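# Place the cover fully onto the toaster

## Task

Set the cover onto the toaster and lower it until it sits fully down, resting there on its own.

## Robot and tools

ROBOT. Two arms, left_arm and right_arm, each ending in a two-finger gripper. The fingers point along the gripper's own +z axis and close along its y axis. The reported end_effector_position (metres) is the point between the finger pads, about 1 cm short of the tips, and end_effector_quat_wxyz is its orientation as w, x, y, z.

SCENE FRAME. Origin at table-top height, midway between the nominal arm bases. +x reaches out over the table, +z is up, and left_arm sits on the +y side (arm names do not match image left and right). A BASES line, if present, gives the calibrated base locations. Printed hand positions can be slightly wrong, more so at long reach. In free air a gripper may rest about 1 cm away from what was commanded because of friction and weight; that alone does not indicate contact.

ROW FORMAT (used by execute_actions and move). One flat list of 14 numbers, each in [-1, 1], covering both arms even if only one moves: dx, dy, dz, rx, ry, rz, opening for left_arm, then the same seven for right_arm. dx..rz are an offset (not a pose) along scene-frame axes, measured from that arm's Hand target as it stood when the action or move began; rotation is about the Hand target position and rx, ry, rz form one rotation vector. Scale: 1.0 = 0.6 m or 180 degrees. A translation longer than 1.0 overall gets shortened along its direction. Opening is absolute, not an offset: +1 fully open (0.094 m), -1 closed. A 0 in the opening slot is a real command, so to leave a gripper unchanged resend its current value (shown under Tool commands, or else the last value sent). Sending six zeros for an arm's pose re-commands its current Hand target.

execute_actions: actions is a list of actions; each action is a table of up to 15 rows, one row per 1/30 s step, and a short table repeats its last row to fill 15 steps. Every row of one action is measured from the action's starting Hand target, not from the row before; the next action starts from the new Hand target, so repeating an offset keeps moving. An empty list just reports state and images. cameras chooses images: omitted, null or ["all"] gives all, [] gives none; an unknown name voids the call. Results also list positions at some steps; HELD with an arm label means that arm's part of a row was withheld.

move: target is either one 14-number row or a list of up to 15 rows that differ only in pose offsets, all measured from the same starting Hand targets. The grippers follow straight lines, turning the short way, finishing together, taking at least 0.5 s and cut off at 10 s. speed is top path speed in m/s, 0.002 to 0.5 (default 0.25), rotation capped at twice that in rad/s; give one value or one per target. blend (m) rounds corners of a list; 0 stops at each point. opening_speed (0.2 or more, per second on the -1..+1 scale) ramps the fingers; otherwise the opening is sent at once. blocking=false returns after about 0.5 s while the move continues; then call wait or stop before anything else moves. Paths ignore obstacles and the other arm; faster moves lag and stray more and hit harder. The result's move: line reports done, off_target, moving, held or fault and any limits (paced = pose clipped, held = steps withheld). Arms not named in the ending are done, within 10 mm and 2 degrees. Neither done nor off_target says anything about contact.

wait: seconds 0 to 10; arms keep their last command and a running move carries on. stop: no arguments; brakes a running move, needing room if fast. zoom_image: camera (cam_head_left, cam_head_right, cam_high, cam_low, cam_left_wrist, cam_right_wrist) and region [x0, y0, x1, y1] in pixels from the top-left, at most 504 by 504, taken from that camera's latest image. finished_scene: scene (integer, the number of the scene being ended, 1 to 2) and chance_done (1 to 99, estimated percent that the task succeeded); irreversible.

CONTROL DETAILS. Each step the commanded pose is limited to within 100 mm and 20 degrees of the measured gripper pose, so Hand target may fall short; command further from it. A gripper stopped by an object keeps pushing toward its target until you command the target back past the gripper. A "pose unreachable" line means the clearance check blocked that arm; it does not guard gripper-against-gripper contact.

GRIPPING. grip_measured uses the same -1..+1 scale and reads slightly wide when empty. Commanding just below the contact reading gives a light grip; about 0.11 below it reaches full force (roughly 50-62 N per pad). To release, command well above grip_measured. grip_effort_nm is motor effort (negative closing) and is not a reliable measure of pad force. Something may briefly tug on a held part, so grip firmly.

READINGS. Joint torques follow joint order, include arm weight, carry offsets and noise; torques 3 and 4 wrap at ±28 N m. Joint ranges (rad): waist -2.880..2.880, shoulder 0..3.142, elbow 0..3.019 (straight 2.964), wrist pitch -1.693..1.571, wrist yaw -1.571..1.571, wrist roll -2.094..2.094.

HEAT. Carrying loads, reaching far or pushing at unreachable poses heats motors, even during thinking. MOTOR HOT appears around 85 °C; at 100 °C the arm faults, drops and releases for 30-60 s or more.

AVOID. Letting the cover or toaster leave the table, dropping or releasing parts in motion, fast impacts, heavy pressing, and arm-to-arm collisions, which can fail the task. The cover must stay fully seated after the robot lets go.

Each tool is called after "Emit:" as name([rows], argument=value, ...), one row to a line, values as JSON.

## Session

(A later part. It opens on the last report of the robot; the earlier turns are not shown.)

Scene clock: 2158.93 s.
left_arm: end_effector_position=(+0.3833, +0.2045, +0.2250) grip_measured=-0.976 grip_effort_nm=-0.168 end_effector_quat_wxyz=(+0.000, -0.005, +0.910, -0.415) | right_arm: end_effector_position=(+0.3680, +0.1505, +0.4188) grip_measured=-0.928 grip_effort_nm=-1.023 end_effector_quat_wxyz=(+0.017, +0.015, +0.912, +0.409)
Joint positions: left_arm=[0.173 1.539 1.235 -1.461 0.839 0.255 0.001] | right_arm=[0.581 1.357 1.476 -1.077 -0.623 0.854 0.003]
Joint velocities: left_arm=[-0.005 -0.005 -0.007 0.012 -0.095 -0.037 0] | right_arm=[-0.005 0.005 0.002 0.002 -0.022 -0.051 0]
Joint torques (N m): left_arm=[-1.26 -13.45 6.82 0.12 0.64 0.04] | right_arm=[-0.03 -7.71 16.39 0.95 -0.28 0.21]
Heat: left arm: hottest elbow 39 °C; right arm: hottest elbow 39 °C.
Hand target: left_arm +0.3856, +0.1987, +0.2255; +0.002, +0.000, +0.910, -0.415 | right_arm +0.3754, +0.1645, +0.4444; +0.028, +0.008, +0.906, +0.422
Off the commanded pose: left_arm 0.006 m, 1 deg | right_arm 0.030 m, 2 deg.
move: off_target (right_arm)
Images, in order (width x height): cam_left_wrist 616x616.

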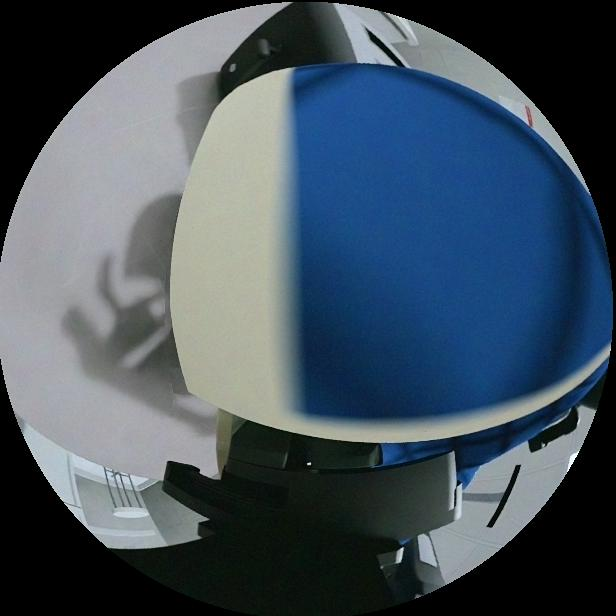

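Emit:
move([
  [0,0.1,0.08,0,0,0,-0.98,0,0,0,0,0,0,-0.98],
  [0,0.36,0.25,0,0,0,-0.98,0,-0.2,0,0,0,0,-0.98],
], speed=0.13, cameras=["cam_high","cam_low"])

Emit:
move(target=[0,0,0,0,0,0,-0.98,0,0,-0.2,0,0,0,-0.98], speed=0.13, cameras=["cam_high","cam_low","cam_head_right"])

Scene clock: 2168.23 s.
left_arm: end_effector_position=(+0.3880, +0.4042, +0.3527) grip_measured=-0.977 grip_effort_nm=-0.183 end_effector_quat_wxyz=(+0.164, -0.094, +0.921, -0.341) | right_arm: end_effector_position=(+0.3815, +0.0513, +0.4368) grip_measured=-0.928 grip_effort_nm=-1.033 end_effector_quat_wxyz=(+0.021, +0.012, +0.910, +0.413)
Joint positions: left_arm=[0.594 1.499 1.559 -1.679 0.774 0.415 0.001] | right_arm=[0.352 1.293 1.476 -1.288 -0.744 0.6 0.003]
Joint velocities: left_arm=[0.005 -0.005 0.012 -0.007 0.022 -0.007 0] | right_arm=[-0.005 -0.015 -0.002 0.002 -0.037 0.022 -0.001]
Joint torques (N m): left_arm=[1.08 -15.33 10.39 -0.44 0.44 0.17] | right_arm=[-2.02 -9.82 9.14 0.62 -0.71 -0.11]
Heat: left arm: hottest elbow 39 °C; right arm: hottest elbow 40 °C.
Hand target: left_arm +0.3882, +0.4119, +0.3782; +0.026, -0.010, +0.913, -0.407 | right_arm +0.3759, +0.0445, +0.4446; +0.030, +0.007, +0.908, +0.419
Off the commanded pose: left_arm 0.025 m, 23 deg; orientation clipped | right_arm 0.012 m, 1 deg.
joint sent to its limit (left arm) — joint 4 (wrist pitch), lower limit. The joint targets are off in position and orientation.
move: off_target (left_arm, right_arm); limits=paced
Images, in order (width x height): cam_high 896x504, cam_low 896x504.

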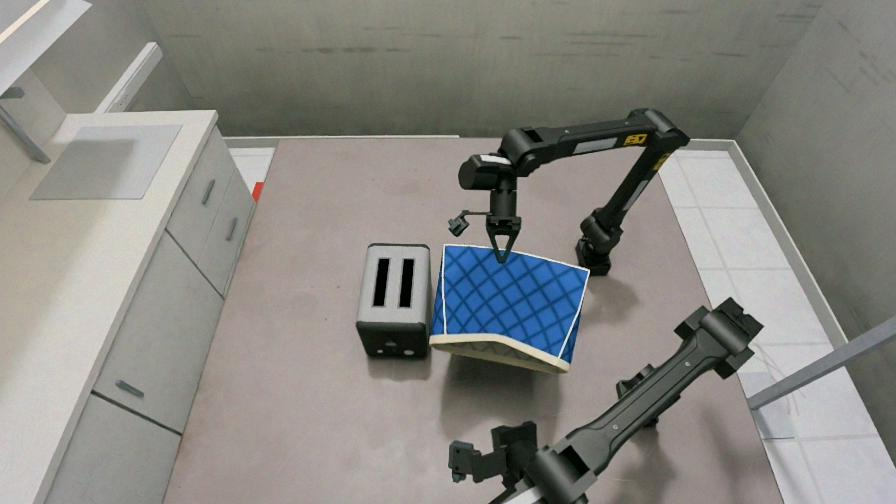

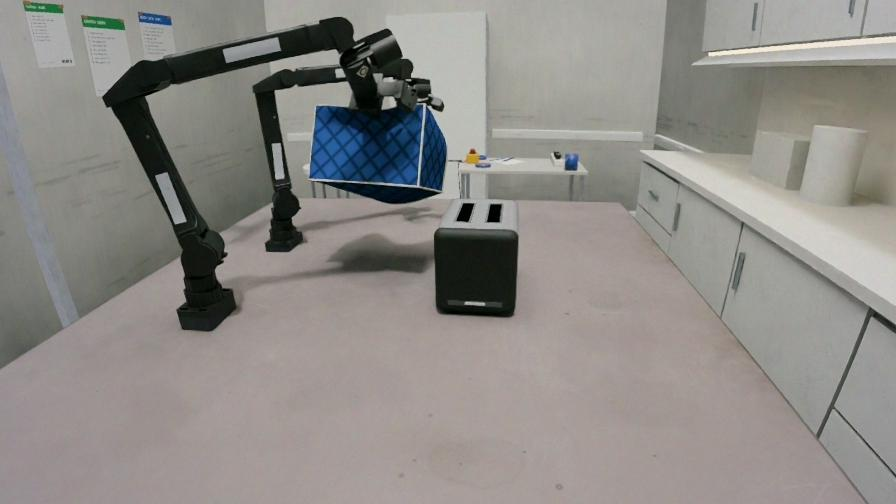

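Scene clock: 2169.87 s.
left_arm: end_effector_position=(+0.3880, +0.4042, +0.3527) grip_measured=-0.977 grip_effort_nm=-0.173 end_effector_quat_wxyz=(+0.164, -0.094, +0.921, -0.341) | right_arm: end_effector_position=(+0.3757, +0.0489, +0.3156) grip_measured=-0.928 grip_effort_nm=-1.033 end_effector_quat_wxyz=(+0.015, +0.013, +0.912, +0.410)
Joint positions: left_arm=[0.594 1.499 1.559 -1.679 0.774 0.415 0.001] | right_arm=[0.352 1.277 1.147 -0.993 -0.744 0.594 0.003]
Joint velocities: left_arm=[-0.015 -0.005 0.007 -0.017 0.051 0.022 0] | right_arm=[-0.005 -0.005 -0.007 -0.007 0.007 0.007 0]
Joint torques (N m): left_arm=[0.85 -15.62 10.43 -0.43 0.44 0.21] | right_arm=[-1.67 -9.52 8.91 1.32 -0.7 -0.07]
Heat: left arm: hottest elbow 39 °C; right arm: hottest elbow 40 °C.
Hand target: left_arm +0.3882, +0.4119, +0.3782; +0.026, -0.010, +0.913, -0.407 | right_arm +0.3745, +0.0441, +0.3247; +0.030, +0.007, +0.908, +0.419
Off the commanded pose: left_arm 0.027 m, 20 deg | right_arm 0.010 m, 2 deg.
joint sent to its limit (left arm) — joint 4 (wrist pitch), lower limit. The joint targets are off in orientation, not in position.
move: off_target (left_arm); limits=paced
Images, in order (width x height): cam_head_right 896x504, cam_high 896x504, cam_low 896x504.

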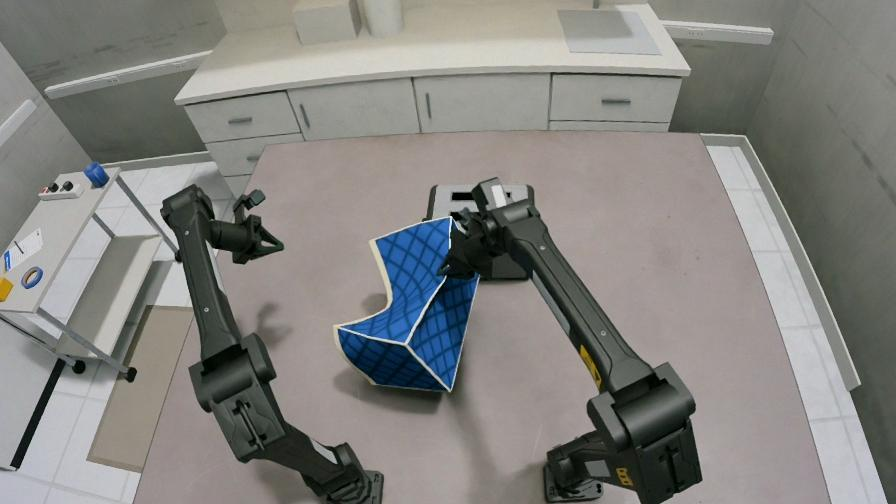

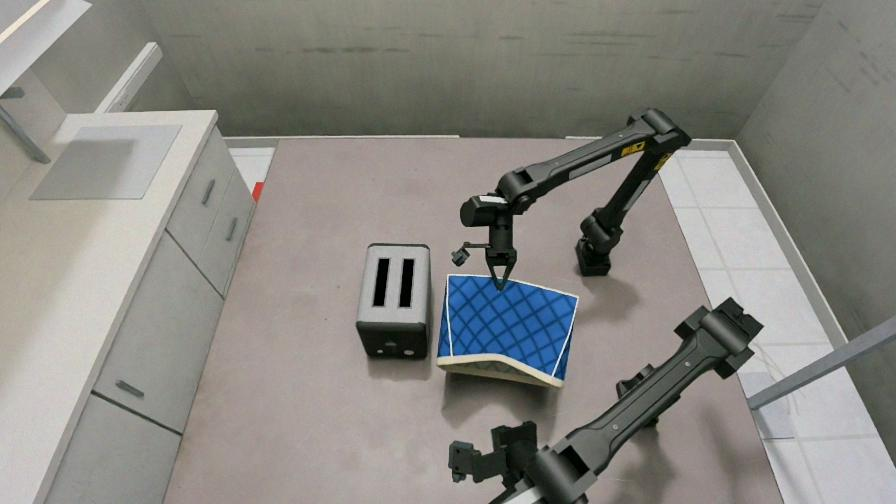

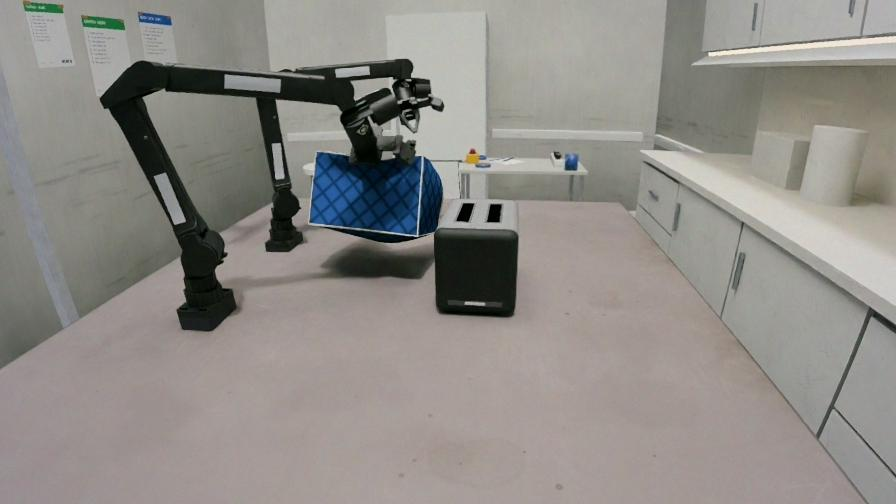

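Emit:
move(target=[0,0,0,0,0,0,-0.98,0,0.0,0.05,-0.35,0,0,-0.98], speed=0.2, cameras=["cam_high","cam_low","cam_head_right"])

Scene clock: 2177.83 s.
left_arm: end_effector_position=(+0.3880, +0.4042, +0.3527) grip_measured=-0.977 grip_effort_nm=-0.178 end_effector_quat_wxyz=(+0.164, -0.094, +0.921, -0.341) | right_arm: end_effector_position=(+0.3662, +0.0312, +0.3366) grip_measured=-0.928 grip_effort_nm=-1.028 end_effector_quat_wxyz=(+0.059, -0.021, +0.994, -0.085)
Joint positions: left_arm=[0.594 1.499 1.559 -1.679 0.774 0.415 0.001] | right_arm=[0.67 1.496 1.581 -1.671 0.207 0.668 0.003]
Joint velocities: left_arm=[0.005 0.005 0.002 -0.012 0.007 0.051 -0.001] | right_arm=[-0.005 -0.005 0.007 -0.012 -0.11 0.022 -0.001]
Joint torques (N m): left_arm=[0.91 -15.15 10.47 -0.51 0.44 0.21] | right_arm=[0.03 -8.7 14.64 -0.13 0.47 0.32]
Heat: left arm: hottest elbow 41 °C; right arm: hottest elbow 40 °C.
Hand target: left_arm +0.3882, +0.4119, +0.3782; +0.026, -0.010, +0.913, -0.407 | right_arm +0.3753, +0.0451, +0.3536; +0.029, -0.010, +0.993, -0.113
Off the commanded pose: left_arm 0.027 m, 20 deg; orientation clipped | right_arm 0.024 m, 5 deg.
joint sent to its limit (left arm) — joint 4 (wrist pitch), lower limit. The joint targets are off in orientation, not in position.
joint sent to its limit (right arm) — joint 4 (wrist pitch), lower limit. The joint targets are off in orientation, not in position.
move: off_target (left_arm, right_arm); limits=paced
Images, in order (width x height): cam_head_right 896x504, cam_high 896x504, cam_low 896x504.

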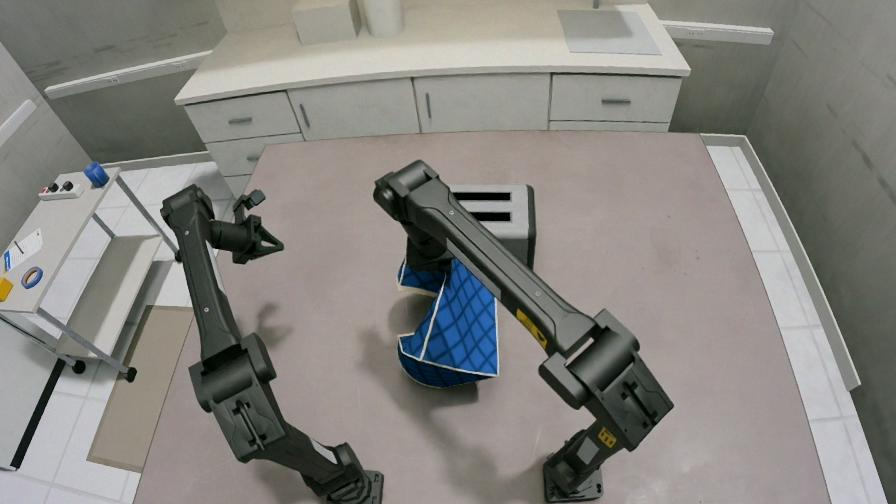

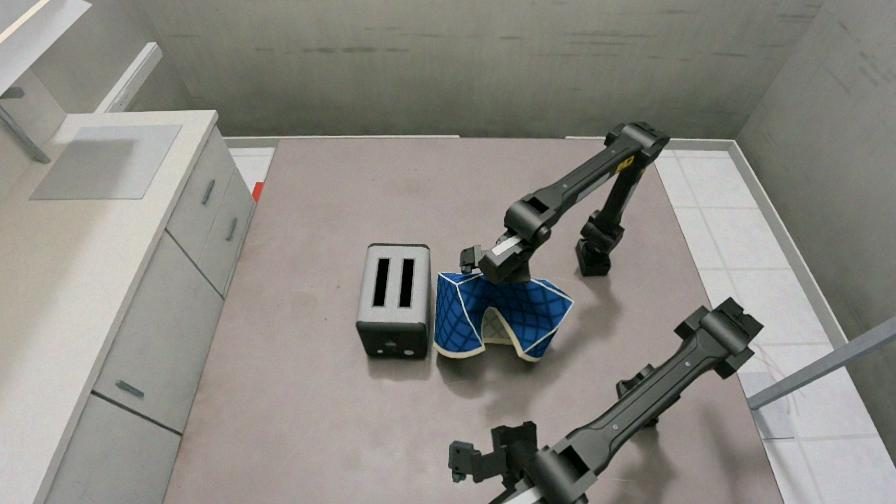

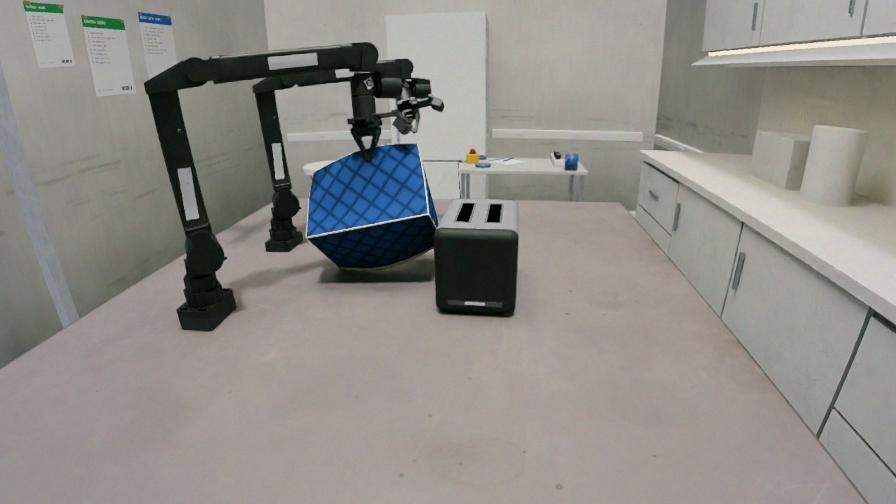

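Emit:
move([
  [0,0,0,0,0,0,-0.98,-0.02,0.0,-0.18,0,0,0,-0.98],
  [0,0,0,0,0,0,-0.98,-0.02,0.16,-0.24,-0.05,0,0,-0.98],
], speed=0.12, cameras=["cam_high","cam_low","cam_head_right"])

Scene clock: 2184.23 s.
left_arm: end_effector_position=(+0.3880, +0.4042, +0.3527) grip_measured=-0.977 grip_effort_nm=-0.183 end_effector_quat_wxyz=(+0.164, -0.094, +0.921, -0.341) | right_arm: end_effector_position=(+0.3519, +0.1248, +0.2033) grip_measured=-0.928 grip_effort_nm=-1.043 end_effector_quat_wxyz=(+0.017, -0.018, +0.981, -0.193)
Joint positions: left_arm=[0.594 1.499 1.559 -1.679 0.774 0.415 0.001] | right_arm=[0.857 1.822 1.609 -1.643 0.272 0.895 0.003]
Joint velocities: left_arm=[-0.005 -0.005 0.012 -0.007 0.022 0.007 0.001] | right_arm=[0.005 0.005 -0.012 -0.002 -0.051 -0.007 0]
Joint torques (N m): left_arm=[0.85 -15.03 10.44 -0.38 0.45 0.19] | right_arm=[-0.32 -11.52 13.15 -0.64 0.52 0.36]
Heat: left arm: hottest elbow 42 °C; right arm: hottest elbow 41 °C.
Hand target: left_arm +0.3882, +0.4119, +0.3782; +0.026, -0.010, +0.913, -0.407 | right_arm +0.3605, +0.1401, +0.2075; +0.027, -0.013, +0.982, -0.188
Off the commanded pose: left_arm 0.027 m, 20 deg | right_arm 0.021 m, 2 deg.
joint sent to its limit (left arm) — joint 4 (wrist pitch), lower limit. The joint targets are off in orientation, not in position.
move: off_target (left_arm, right_arm); limits=paced
Images, in order (width x height): cam_head_right 896x504, cam_high 896x504, cam_low 896x504.

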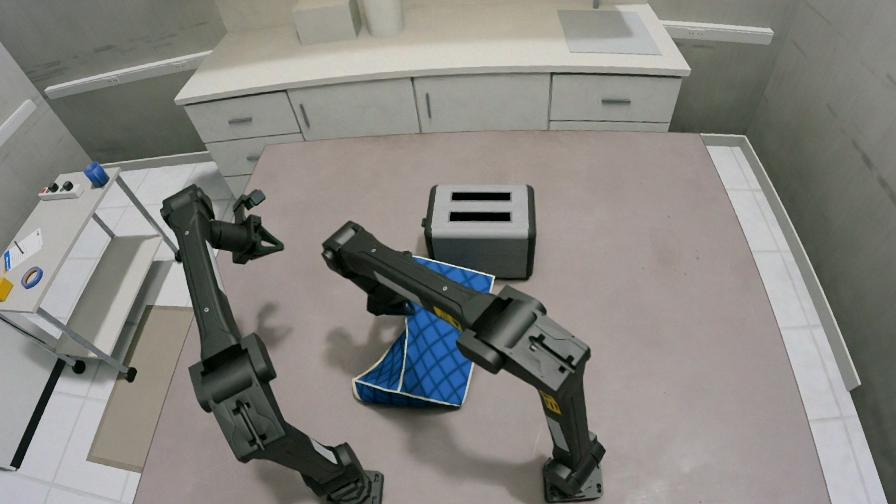

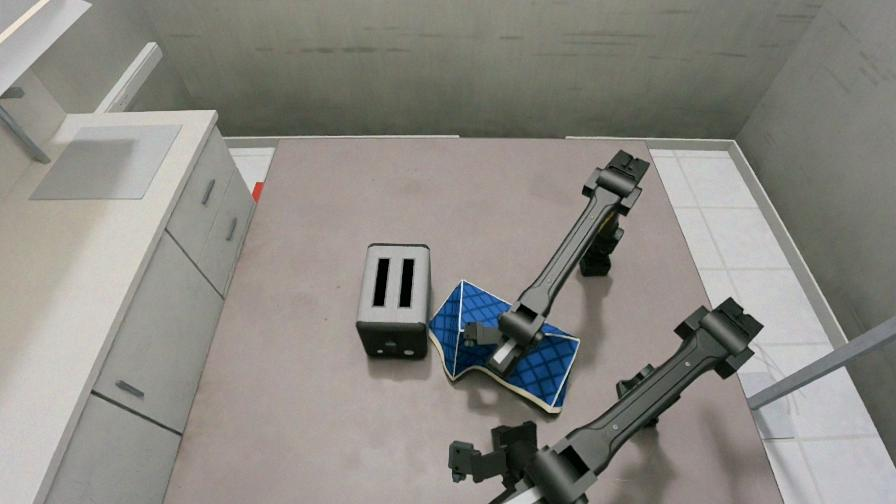

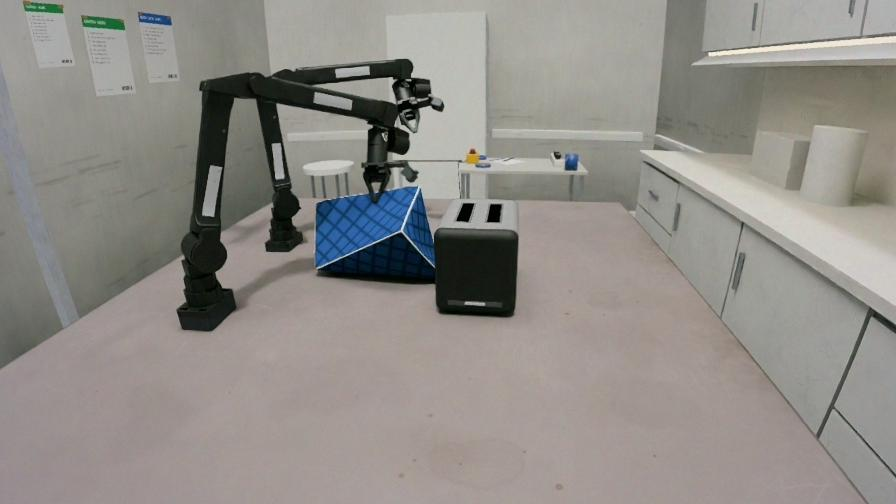

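Emit:
move(target=[0,0,0,0,0,0,-0.98,-0.02,0.2,0.02,-0.1,0,0,-0.98], speed=0.12, cameras=["cam_high","cam_low","cam_head_right"])

Scene clock: 2191.40 s.
left_arm: end_effector_position=(+0.3880, +0.4042, +0.3527) grip_measured=-0.977 grip_effort_nm=-0.183 end_effector_quat_wxyz=(+0.164, -0.094, +0.921, -0.341) | right_arm: end_effector_position=(+0.3427, +0.2427, +0.2164) grip_measured=-0.928 grip_effort_nm=-1.033 end_effector_quat_wxyz=(+0.119, -0.065, +0.973, -0.188)
Joint positions: left_arm=[0.594 1.499 1.559 -1.679 0.774 0.415 0.001] | right_arm=[1.035 1.99 1.889 -1.674 0.403 0.98 0.003]
Joint velocities: left_arm=[-0.005 -0.005 0.012 0.002 0.037 0.007 -0.001] | right_arm=[-0.005 -0.005 -0.007 0.007 -0.051 0.007 0]
Joint torques (N m): left_arm=[0.85 -15.56 10.47 -0.42 0.45 0.22] | right_arm=[-0.26 -13.8 13.78 -0.38 0.62 0.32]
Heat: left arm: hottest elbow 43 °C; right arm: hottest elbow 41 °C.
Hand target: left_arm +0.3882, +0.4119, +0.3782; +0.026, -0.010, +0.913, -0.407 | right_arm +0.3476, +0.2606, +0.2185; +0.029, -0.021, +0.944, -0.328
Off the commanded pose: left_arm 0.027 m, 20 deg | right_arm 0.019 m, 22 deg; orientation clipped.
joint sent to its limit (left arm) — joint 4 (wrist pitch), lower limit. The joint targets are off in orientation, not in position.
joint sent to its limit (right arm) — joint 4 (wrist pitch), lower limit. The joint targets are off in orientation, not in position.
move: off_target (left_arm, right_arm); limits=paced
Images, in order (width x height): cam_head_right 896x504, cam_high 896x504, cam_low 896x504.

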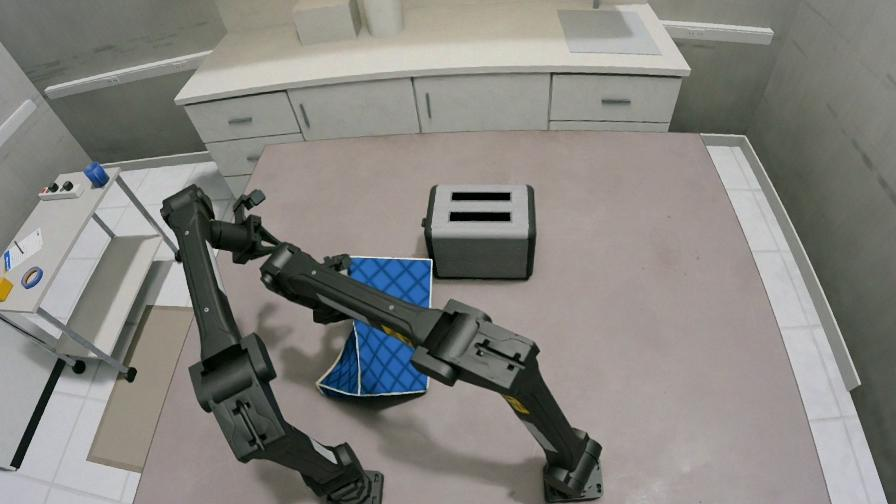

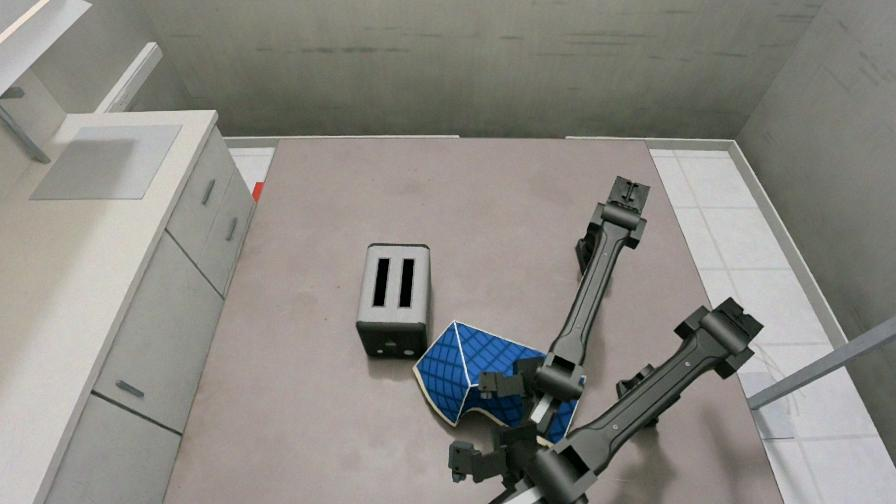

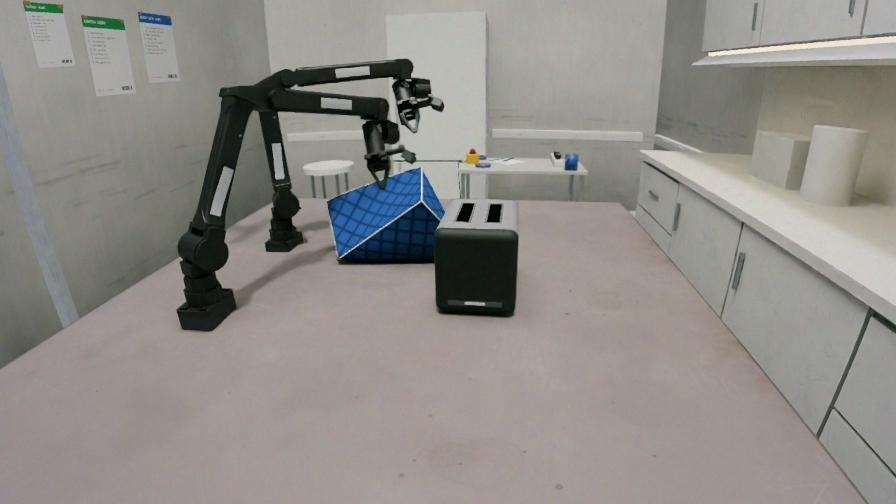

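Emit:
move(target=[0,0,0,0,0,0,-0.98,0,0.02,-0.06,0,0,0,-0.98], speed=0.1, cameras=[])

Emit:
move(target=[0,0,0,0,0,0,-0.98,0,0,0,0,0,0,0.2], opening_speed=1, cameras=["cam_low"])

Emit:
move([
  [0,0,0,0,0,0,-0.98,0.0,0.03,0.25,0,0,0,0.2],
  [0,0,0,0,0,0,-0.98,0.0,-0.5,0.3,0,0,0,0.2],
], speed=0.18, cameras=["cam_high","cam_low","cam_head_right"])

Scene clock: 2197.80 s.
left_arm: end_effector_position=(+0.3880, +0.4042, +0.3527) grip_measured=-0.977 grip_effort_nm=-0.178 end_effector_quat_wxyz=(+0.164, -0.094, +0.921, -0.341) | right_arm: end_effector_position=(+0.3459, +0.2532, +0.1842) grip_measured=-0.928 grip_effort_nm=-1.028 end_effector_quat_wxyz=(+0.108, -0.061, +0.971, -0.206)
Joint positions: left_arm=[0.594 1.499 1.559 -1.679 0.774 0.415 0.001] | right_arm=[1.039 2.065 1.917 -1.674 0.401 1 0.003]
Joint velocities: left_arm=[0.005 -0.005 -0.012 0.002 -0.022 0.022 0] | right_arm=[-0.005 0.005 -0.002 0.007 -0.037 0.022 -0.001]
Joint torques (N m): left_arm=[0.91 -15.74 10.45 -0.46 0.43 0.21] | right_arm=[-0.03 -14.45 13.45 -0.4 0.28 0.4]
Heat: left arm: hottest elbow 44 °C; right arm: hottest elbow 41 °C.
Hand target: left_arm +0.3882, +0.4119, +0.3782; +0.026, -0.010, +0.913, -0.407 | right_arm +0.3471, +0.2721, +0.1822; +0.029, -0.021, +0.944, -0.328
Off the commanded pose: left_arm 0.027 m, 20 deg | right_arm 0.020 m, 18 deg.
joint sent to its limit (left arm) — joint 4 (wrist pitch), lower limit. The joint targets are off in orientation, not in position.
joint sent to its limit (right arm) — joint 4 (wrist pitch), lower limit. The joint targets are off in orientation, not in position.
move: off_target (left_arm, right_arm)
No camera images: "cameras" was empty.

Scene clock: 2199.37 s.
left_arm: end_effector_position=(+0.3880, +0.4042, +0.3527) grip_measured=-0.977 grip_effort_nm=-0.178 end_effector_quat_wxyz=(+0.164, -0.094, +0.921, -0.341) | right_arm: end_effector_position=(+0.3459, +0.2532, +0.1842) grip_measured=+0.197 grip_effort_nm=0.095 end_effector_quat_wxyz=(+0.109, -0.059, +0.971, -0.205)
Joint positions: left_arm=[0.594 1.499 1.559 -1.679 0.774 0.415 0.001] | right_arm=[1.039 2.065 1.917 -1.674 0.401 1.005 0.056]
Joint velocities: left_arm=[-0.015 -0.005 -0.002 -0.002 0.051 -0.022 0] | right_arm=[-0.015 -0.005 -0.002 -0.007 -0.037 0.051 -0.001]
Joint torques (N m): left_arm=[0.56 -15.09 10.43 -0.57 0.47 0.22] | right_arm=[0.03 -14.27 13.44 -0.43 0.27 0.34]
Heat: left arm: hottest elbow 44 °C; right arm: hottest elbow 41 °C.
Hand target: left_arm +0.3882, +0.4119, +0.3782; +0.026, -0.010, +0.913, -0.407 | right_arm +0.3471, +0.2721, +0.1822; +0.029, -0.021, +0.944, -0.328
Off the commanded pose: left_arm 0.027 m, 20 deg | right_arm 0.019 m, 18 deg.
joint sent to its limit (left arm) — joint 4 (wrist pitch), lower limit. The joint targets are off in orientation, not in position.
joint sent to its limit (right arm) — joint 4 (wrist pitch), lower limit. The joint targets are off in orientation, not in position.
move: off_target (left_arm, right_arm)
Images, in order (width x height): cam_low 896x504.

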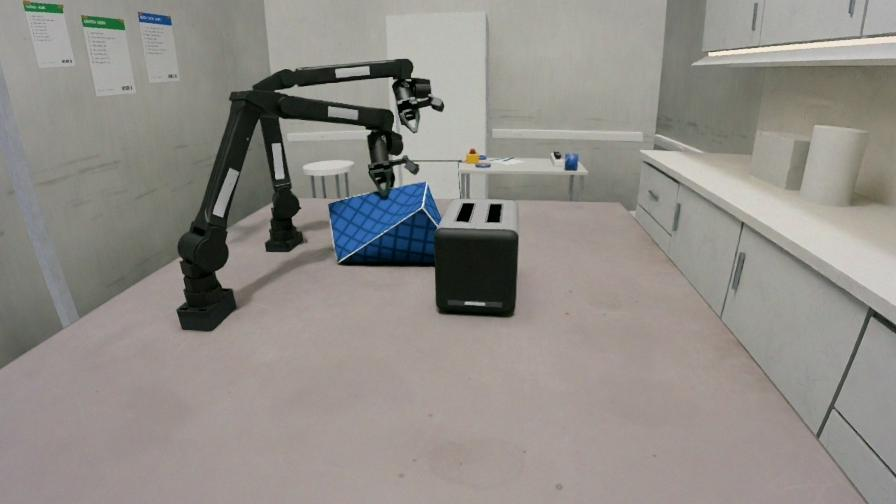

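Scene clock: 2200.00 s.
left_arm: end_effector_position=(+0.3880, +0.4042, +0.3527) grip_measured=-0.977 grip_effort_nm=-0.188 end_effector_quat_wxyz=(+0.164, -0.094, +0.921, -0.341) | right_arm: end_effector_position=(+0.3459, +0.2556, +0.1864) grip_measured=+0.198 grip_effort_nm=0.095 end_effector_quat_wxyz=(+0.111, -0.059, +0.971, -0.202)
Joint positions: left_arm=[0.594 1.499 1.559 -1.679 0.774 0.415 0.001] | right_arm=[1.04 2.065 1.924 -1.674 0.401 1.005 0.056]
Joint velocities: left_arm=[-0.015 0.005 0.002 -0.012 -0.007 0.022 -0.001] | right_arm=[-0.005 -0.005 0.007 0.017 -0.022 0.007 -0.001]
Joint torques (N m): left_arm=[0.67 -15.5 10.35 -0.43 0.4 0.22] | right_arm=[-0.85 -16.79 8.44 -0.27 0.4 0.17]
Heat: left arm: hottest elbow 44 °C; right arm: hottest elbow 41 °C.
Hand target: left_arm +0.3878, +0.4112, +0.3776; +0.129, -0.058, +0.923, -0.358 | right_arm +0.3457, +0.2552, +0.1858; +0.110, -0.060, +0.971, -0.203
Off the commanded pose: left_arm 0.027 m, 20 deg | right_arm 0.334 m, 18 deg.
joint sent to its limit (left arm) — joint 4 (wrist pitch), lower limit.
move: held (right_arm; a check stopped the path), off_target (left_arm; braked when a check withheld steps of right_arm); path passed 0 of 2 targets; limits=held
pose unreachable (right arm): on one or more control steps of this call, first in action 0 (counted from 0), this arm could not follow its commanded pose, so it was not sent that pose on those steps. It may still have moved: this result reports where it is.
cause: moving toward the commanded pose would bring a part of the arm too close to another arm (this arm's wrist (the part past joint 4) and the left arm's fingers).
Images, in order (width x height): cam_head_right 896x504, cam_high 896x504, cam_low 896x504.

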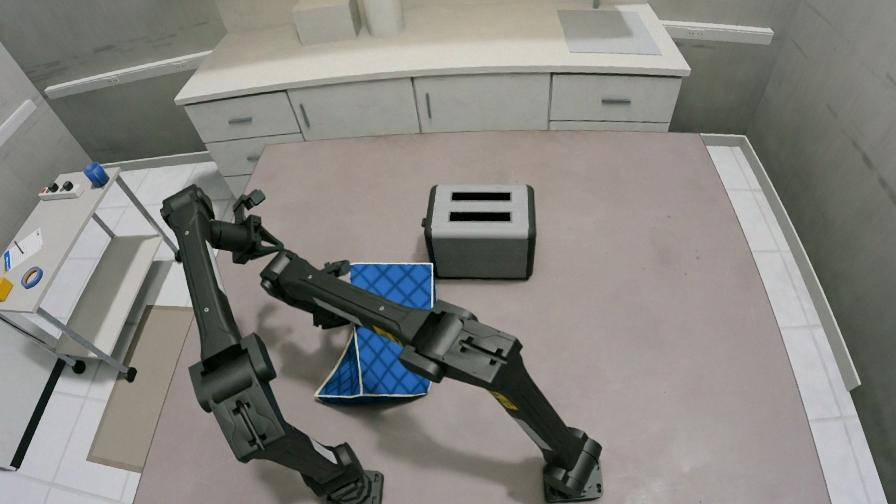

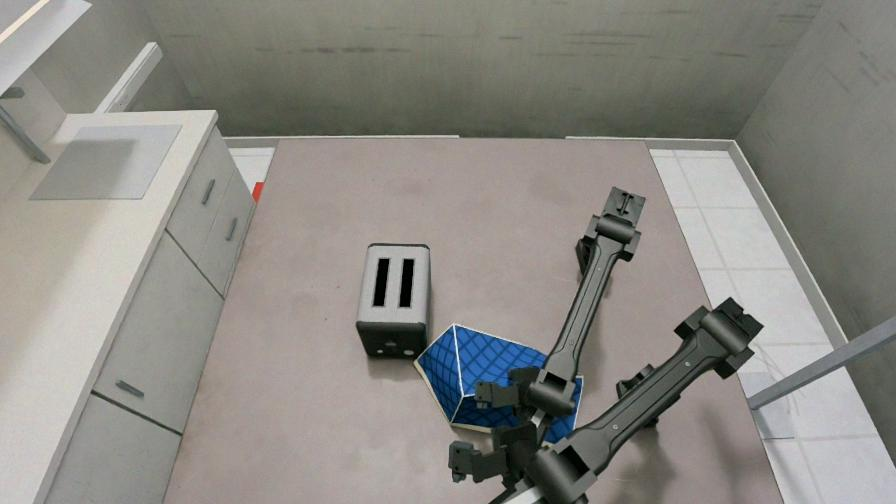

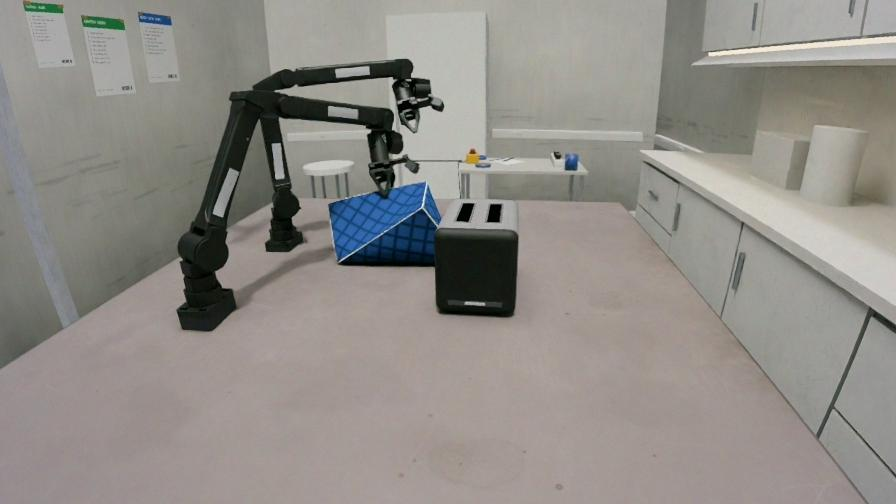

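Emit:
move(target=[0.1,0.15,0.08,0,0,0,-0.98,0,0,0,0,0,0,0.4], cameras=[])

Emit:
move([
  [0,0,0,0,0,0,-0.98,0.0,-0.02,0.2,0,0,0,0.4],
  [0,0,0,0,0,0,-0.98,0.0,-0.6,0.3,0,0,0,0.4],
], speed=0.18, cameras=["cam_high","cam_low","cam_head_right"])

Scene clock: 2205.57 s.
left_arm: end_effector_position=(+0.4457, +0.4911, +0.4142) grip_measured=-0.977 grip_effort_nm=-0.178 end_effector_quat_wxyz=(+0.249, -0.111, +0.914, -0.302) | right_arm: end_effector_position=(+0.3459, +0.2556, +0.1864) grip_measured=+0.398 grip_effort_nm=0.095 end_effector_quat_wxyz=(+0.111, -0.059, +0.971, -0.202)
Joint positions: left_arm=[0.673 1.668 1.912 -1.681 0.795 0.381 0.001] | right_arm=[1.04 2.065 1.924 -1.674 0.401 1.005 0.066]
Joint velocities: left_arm=[-0.005 -0.015 0.002 0.007 -0.022 -0.037 -0.001] | right_arm=[-0.005 -0.005 -0.007 0.007 -0.051 -0.022 0]
Joint torques (N m): left_arm=[0.62 -15.68 10.45 -0.09 0.68 0] | right_arm=[-0.91 -16.85 8.39 -0.24 0.39 0.17]
Heat: left arm: hottest elbow 44 °C; right arm: hottest elbow 40 °C.
Hand target: left_arm +0.4488, +0.5000, +0.4275; +0.129, -0.057, +0.923, -0.358 | right_arm +0.3457, +0.2552, +0.1858; +0.110, -0.060, +0.971, -0.203
Off the commanded pose: left_arm 0.015 m, 16 deg | right_arm 0.001 m, 0 deg.
joint sent to its limit (left arm) — joint 4 (wrist pitch), lower limit. The joint targets are off in orientation, not in position.
move: off_target (left_arm)
No camera images: "cameras" was empty.

Scene clock: 2209.20 s.
left_arm: end_effector_position=(+0.4457, +0.4910, +0.4142) grip_measured=-0.977 grip_effort_nm=-0.183 end_effector_quat_wxyz=(+0.249, -0.111, +0.913, -0.302) | right_arm: end_effector_position=(+0.3526, -0.0954, +0.3729) grip_measured=+0.398 grip_effort_nm=0.095 end_effector_quat_wxyz=(+0.133, -0.060, +0.970, -0.196)
Joint positions: left_arm=[0.673 1.668 1.912 -1.681 0.796 0.38 0.001] | right_arm=[0.546 1.261 1.403 -1.674 0.477 0.449 0.066]
Joint velocities: left_arm=[-0.005 -0.015 -0.007 -0.002 -0.037 0.051 -0.001] | right_arm=[-0.015 0.005 0.012 -0.017 0.007 -0.051 0]
Joint torques (N m): left_arm=[0.5 -15.79 10.48 -0.1 0.63 0.01] | right_arm=[-1.9 -7.82 8.06 0.05 0.58 -0.01]
Heat: left arm: hottest elbow 44 °C; right arm: hottest elbow 40 °C.
Hand target: left_arm +0.4488, +0.5000, +0.4275; +0.129, -0.057, +0.923, -0.358 | right_arm +0.3491, -0.1029, +0.3736; +0.115, -0.059, +0.969, -0.209
Off the commanded pose: left_arm 0.016 m, 16 deg | right_arm 0.014 m, 3 deg.
joint sent to its limit (left arm) — joint 4 (wrist pitch), lower limit. The joint targets are off in orientation, not in position.
joint sent to its limit (right arm) — joint 4 (wrist pitch), lower limit. The joint targets are off in position, not in orientation.
move: off_target (left_arm, right_arm)
Images, in order (width x height): cam_head_right 896x504, cam_high 896x504, cam_low 896x504.

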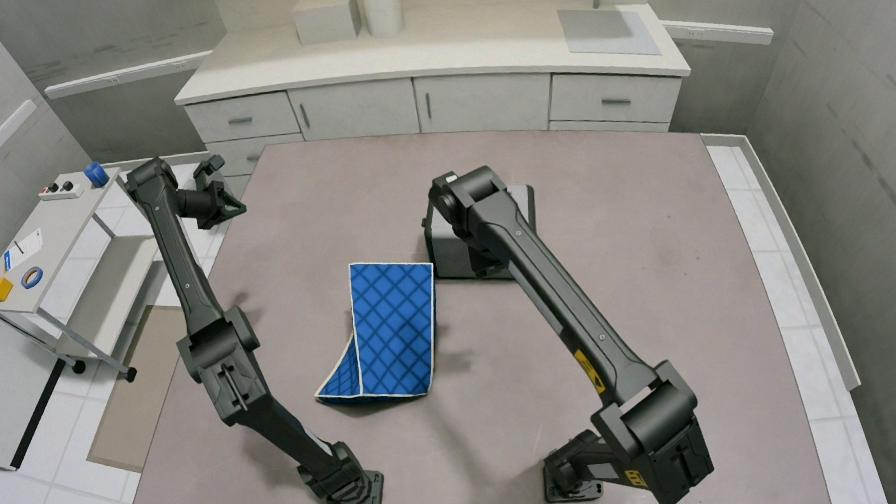

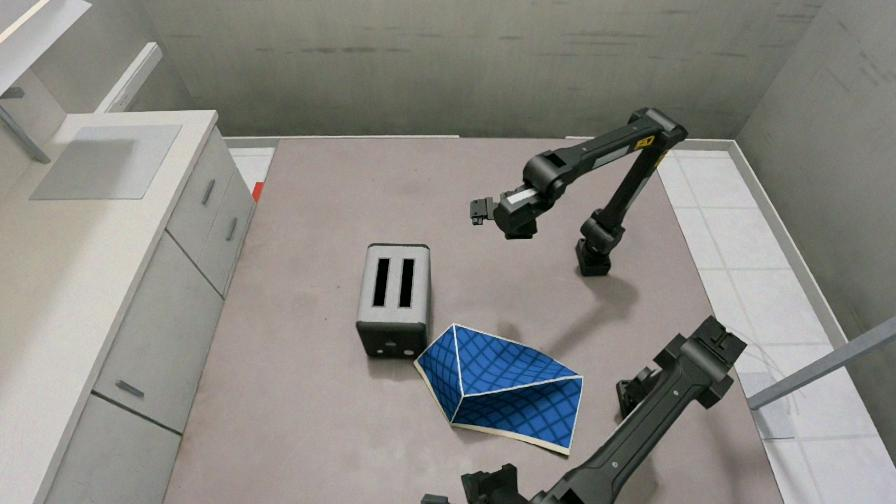

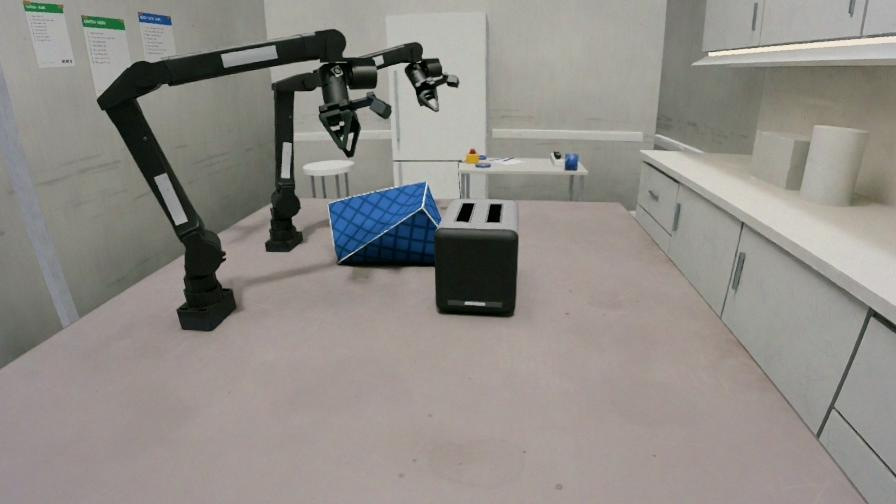

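Emit:
zoom_image(camera="cam_low", region=[280, 140, 520, 300])

Emit:
zoom_image(camera="cam_high", region=[380, 290, 620, 480])

Scaled by 2.100.

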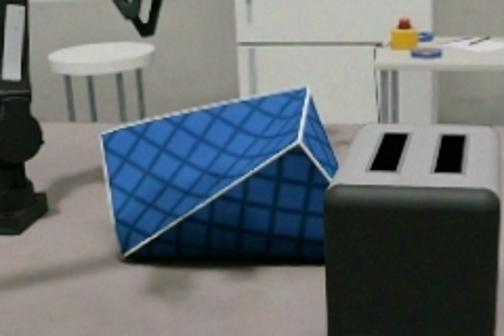

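Scaled by 2.100.

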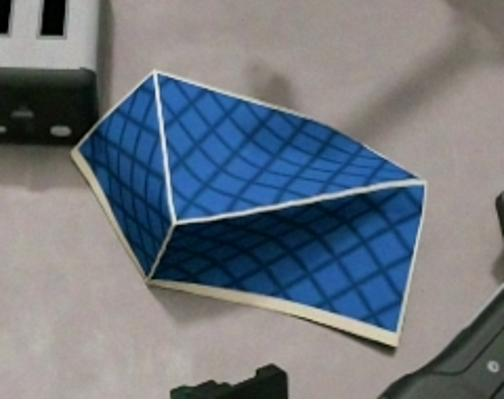

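Emit:
move([
  [0,0,0,0,0,0,-0.98,0.1,0.25,0.08,0,0,0.25,1],
  [0,0,0,0,0,0,-0.98,0.2,0.52,-0.02,0,0,0.5,1],
], cameras=["cam_high","cam_right_wrist"])

Scene clock: 2232.07 s.
left_arm: end_effector_position=(+0.4457, +0.4910, +0.4143) grip_measured=-0.977 grip_effort_nm=-0.178 end_effector_quat_wxyz=(+0.249, -0.111, +0.913, -0.303) | right_arm: end_effector_position=(+0.4597, +0.1908, +0.3465) grip_measured=+0.998 grip_effort_nm=0.095 end_effector_quat_wxyz=(-0.213, +0.720, -0.657, +0.063)
Joint positions: left_arm=[0.673 1.668 1.912 -1.681 0.796 0.379 0.001] | right_arm=[0.74 1.675 1.768 -1.226 0.101 -0.907 0.094]
Joint velocities: left_arm=[0.005 0.005 -0.022 -0.002 -0.051 0.007 0] | right_arm=[0.005 -0.024 -0.002 -0.002 -0.007 0.022 0.001]
Joint torques (N m): left_arm=[0.5 -16.09 10.51 -0.17 0.63 0.04] | right_arm=[-0.03 -11.16 15.28 0.95 -0.13 -0.01]
Heat: left arm: hottest elbow 46 °C; right arm: hottest elbow 39 °C.
Hand target: left_arm +0.4488, +0.5000, +0.4275; +0.129, -0.057, +0.923, -0.359 | right_arm +0.4676, +0.2097, +0.3585; -0.229, +0.726, -0.645, +0.062
Off the commanded pose: left_arm 0.016 m, 16 deg | right_arm 0.026 m, 3 deg.
joint sent to its limit (left arm) — joint 4 (wrist pitch), lower limit. The joint targets are off in orientation, not in position.
move: off_target (left_arm, right_arm)
Images, in order (width x height): cam_high 896x504, cam_right_wrist 616x616.

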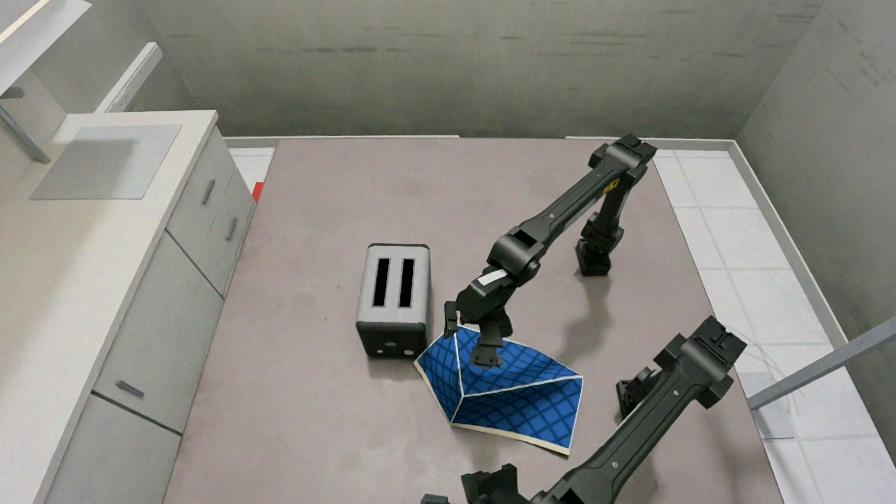

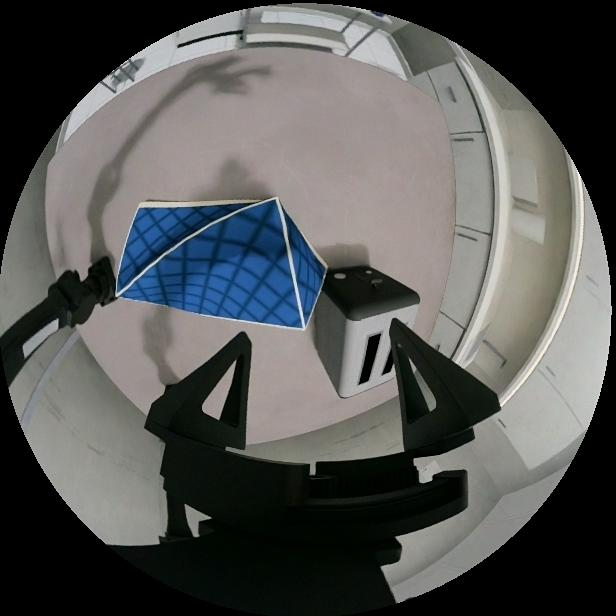

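Emit:
move(target=[0,0,0,0,0,0,-0.98,0,0.03,-0.13,0,0,0,1], speed=0.15, cameras=["cam_right_wrist"])

Scene clock: 2237.20 s.
left_arm: end_effector_position=(+0.4457, +0.4910, +0.4143) grip_measured=-0.977 grip_effort_nm=-0.168 end_effector_quat_wxyz=(+0.249, -0.111, +0.913, -0.303) | right_arm: end_effector_position=(+0.4687, +0.2184, +0.2967) grip_measured=+0.998 grip_effort_nm=0.095 end_effector_quat_wxyz=(-0.237, +0.722, -0.647, +0.062)
Joint positions: left_arm=[0.673 1.668 1.912 -1.681 0.796 0.379 0.001] | right_arm=[0.761 1.712 1.671 -1.043 0.101 -0.908 0.094]
Joint velocities: left_arm=[-0.015 -0.005 0.007 -0.027 0.037 -0.022 0] | right_arm=[-0.005 -0.024 -0.017 -0.022 0.022 0.022 0.001]
Joint torques (N m): left_arm=[0.67 -15.79 10.44 -0.03 0.62 0.01] | right_arm=[0.03 -12.28 9.4 1.26 0.22 0.22]
Heat: left arm: hottest elbow 46 °C; right arm: hottest elbow 39 °C.
Hand target: left_arm +0.4488, +0.5000, +0.4275; +0.129, -0.057, +0.923, -0.359 | right_arm +0.4666, +0.2268, +0.2802; -0.229, +0.726, -0.645, +0.062
Off the commanded pose: left_arm 0.016 m, 16 deg | right_arm 0.019 m, 1 deg.
joint sent to its limit (left arm) — joint 4 (wrist pitch), lower limit. The joint targets are off in orientation, not in position.
move: off_target (left_arm, right_arm)
Images, in order (width x height): cam_right_wrist 616x616.

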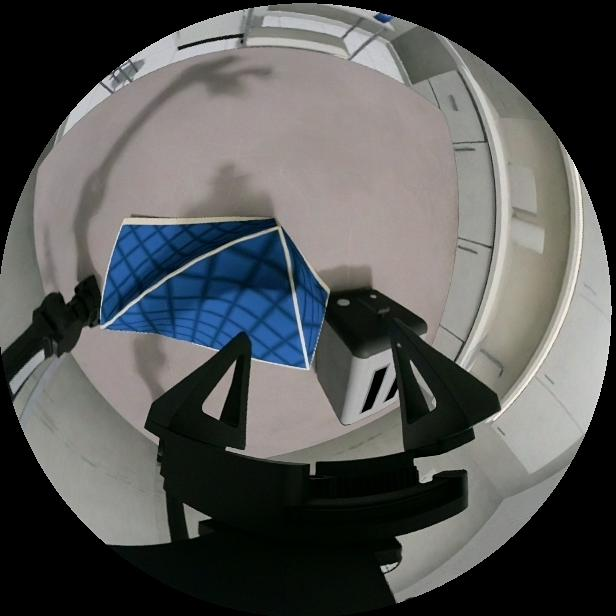

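Emit:
move(target=[0,0,0,0,0,0,-0.98,-0.035,0.0,-0.1,0,0,-0.04,1], speed=0.15, cameras=["cam_right_wrist"])

Scene clock: 2241.00 s.
left_arm: end_effector_position=(+0.4457, +0.4910, +0.4143) grip_measured=-0.977 grip_effort_nm=-0.183 end_effector_quat_wxyz=(+0.249, -0.111, +0.913, -0.303) | right_arm: end_effector_position=(+0.4483, +0.2222, +0.2369) grip_measured=+0.998 grip_effort_nm=0.095 end_effector_quat_wxyz=(-0.233, +0.685, -0.686, +0.076)
Joint positions: left_arm=[0.673 1.668 1.912 -1.681 0.796 0.379 0.001] | right_arm=[0.809 1.712 1.515 -0.907 0.175 -0.765 0.094]
Joint velocities: left_arm=[0.005 0.005 -0.007 -0.007 0.051 -0.007 -0.001] | right_arm=[-0.015 -0.005 -0.007 -0.022 0.022 -0.081 0]
Joint torques (N m): left_arm=[0.62 -16.44 10.44 -0.16 0.64 0.03] | right_arm=[-0.21 -12.22 8.64 1.25 0.27 0.34]
Heat: left arm: hottest elbow 46 °C; right arm: hottest elbow 39 °C.
Hand target: left_arm +0.4488, +0.5000, +0.4275; +0.129, -0.057, +0.923, -0.359 | right_arm +0.4449, +0.2262, +0.2203; -0.224, +0.684, -0.690, +0.076
Off the commanded pose: left_arm 0.016 m, 16 deg | right_arm 0.018 m, 1 deg.
joint sent to its limit (left arm) — joint 4 (wrist pitch), lower limit. The joint targets are off in orientation, not in position.
move: off_target (left_arm, right_arm)
Images, in order (width x height): cam_right_wrist 616x616.

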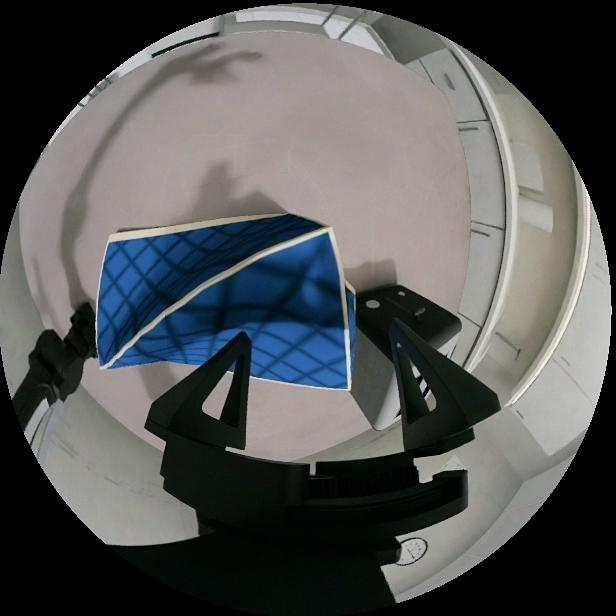

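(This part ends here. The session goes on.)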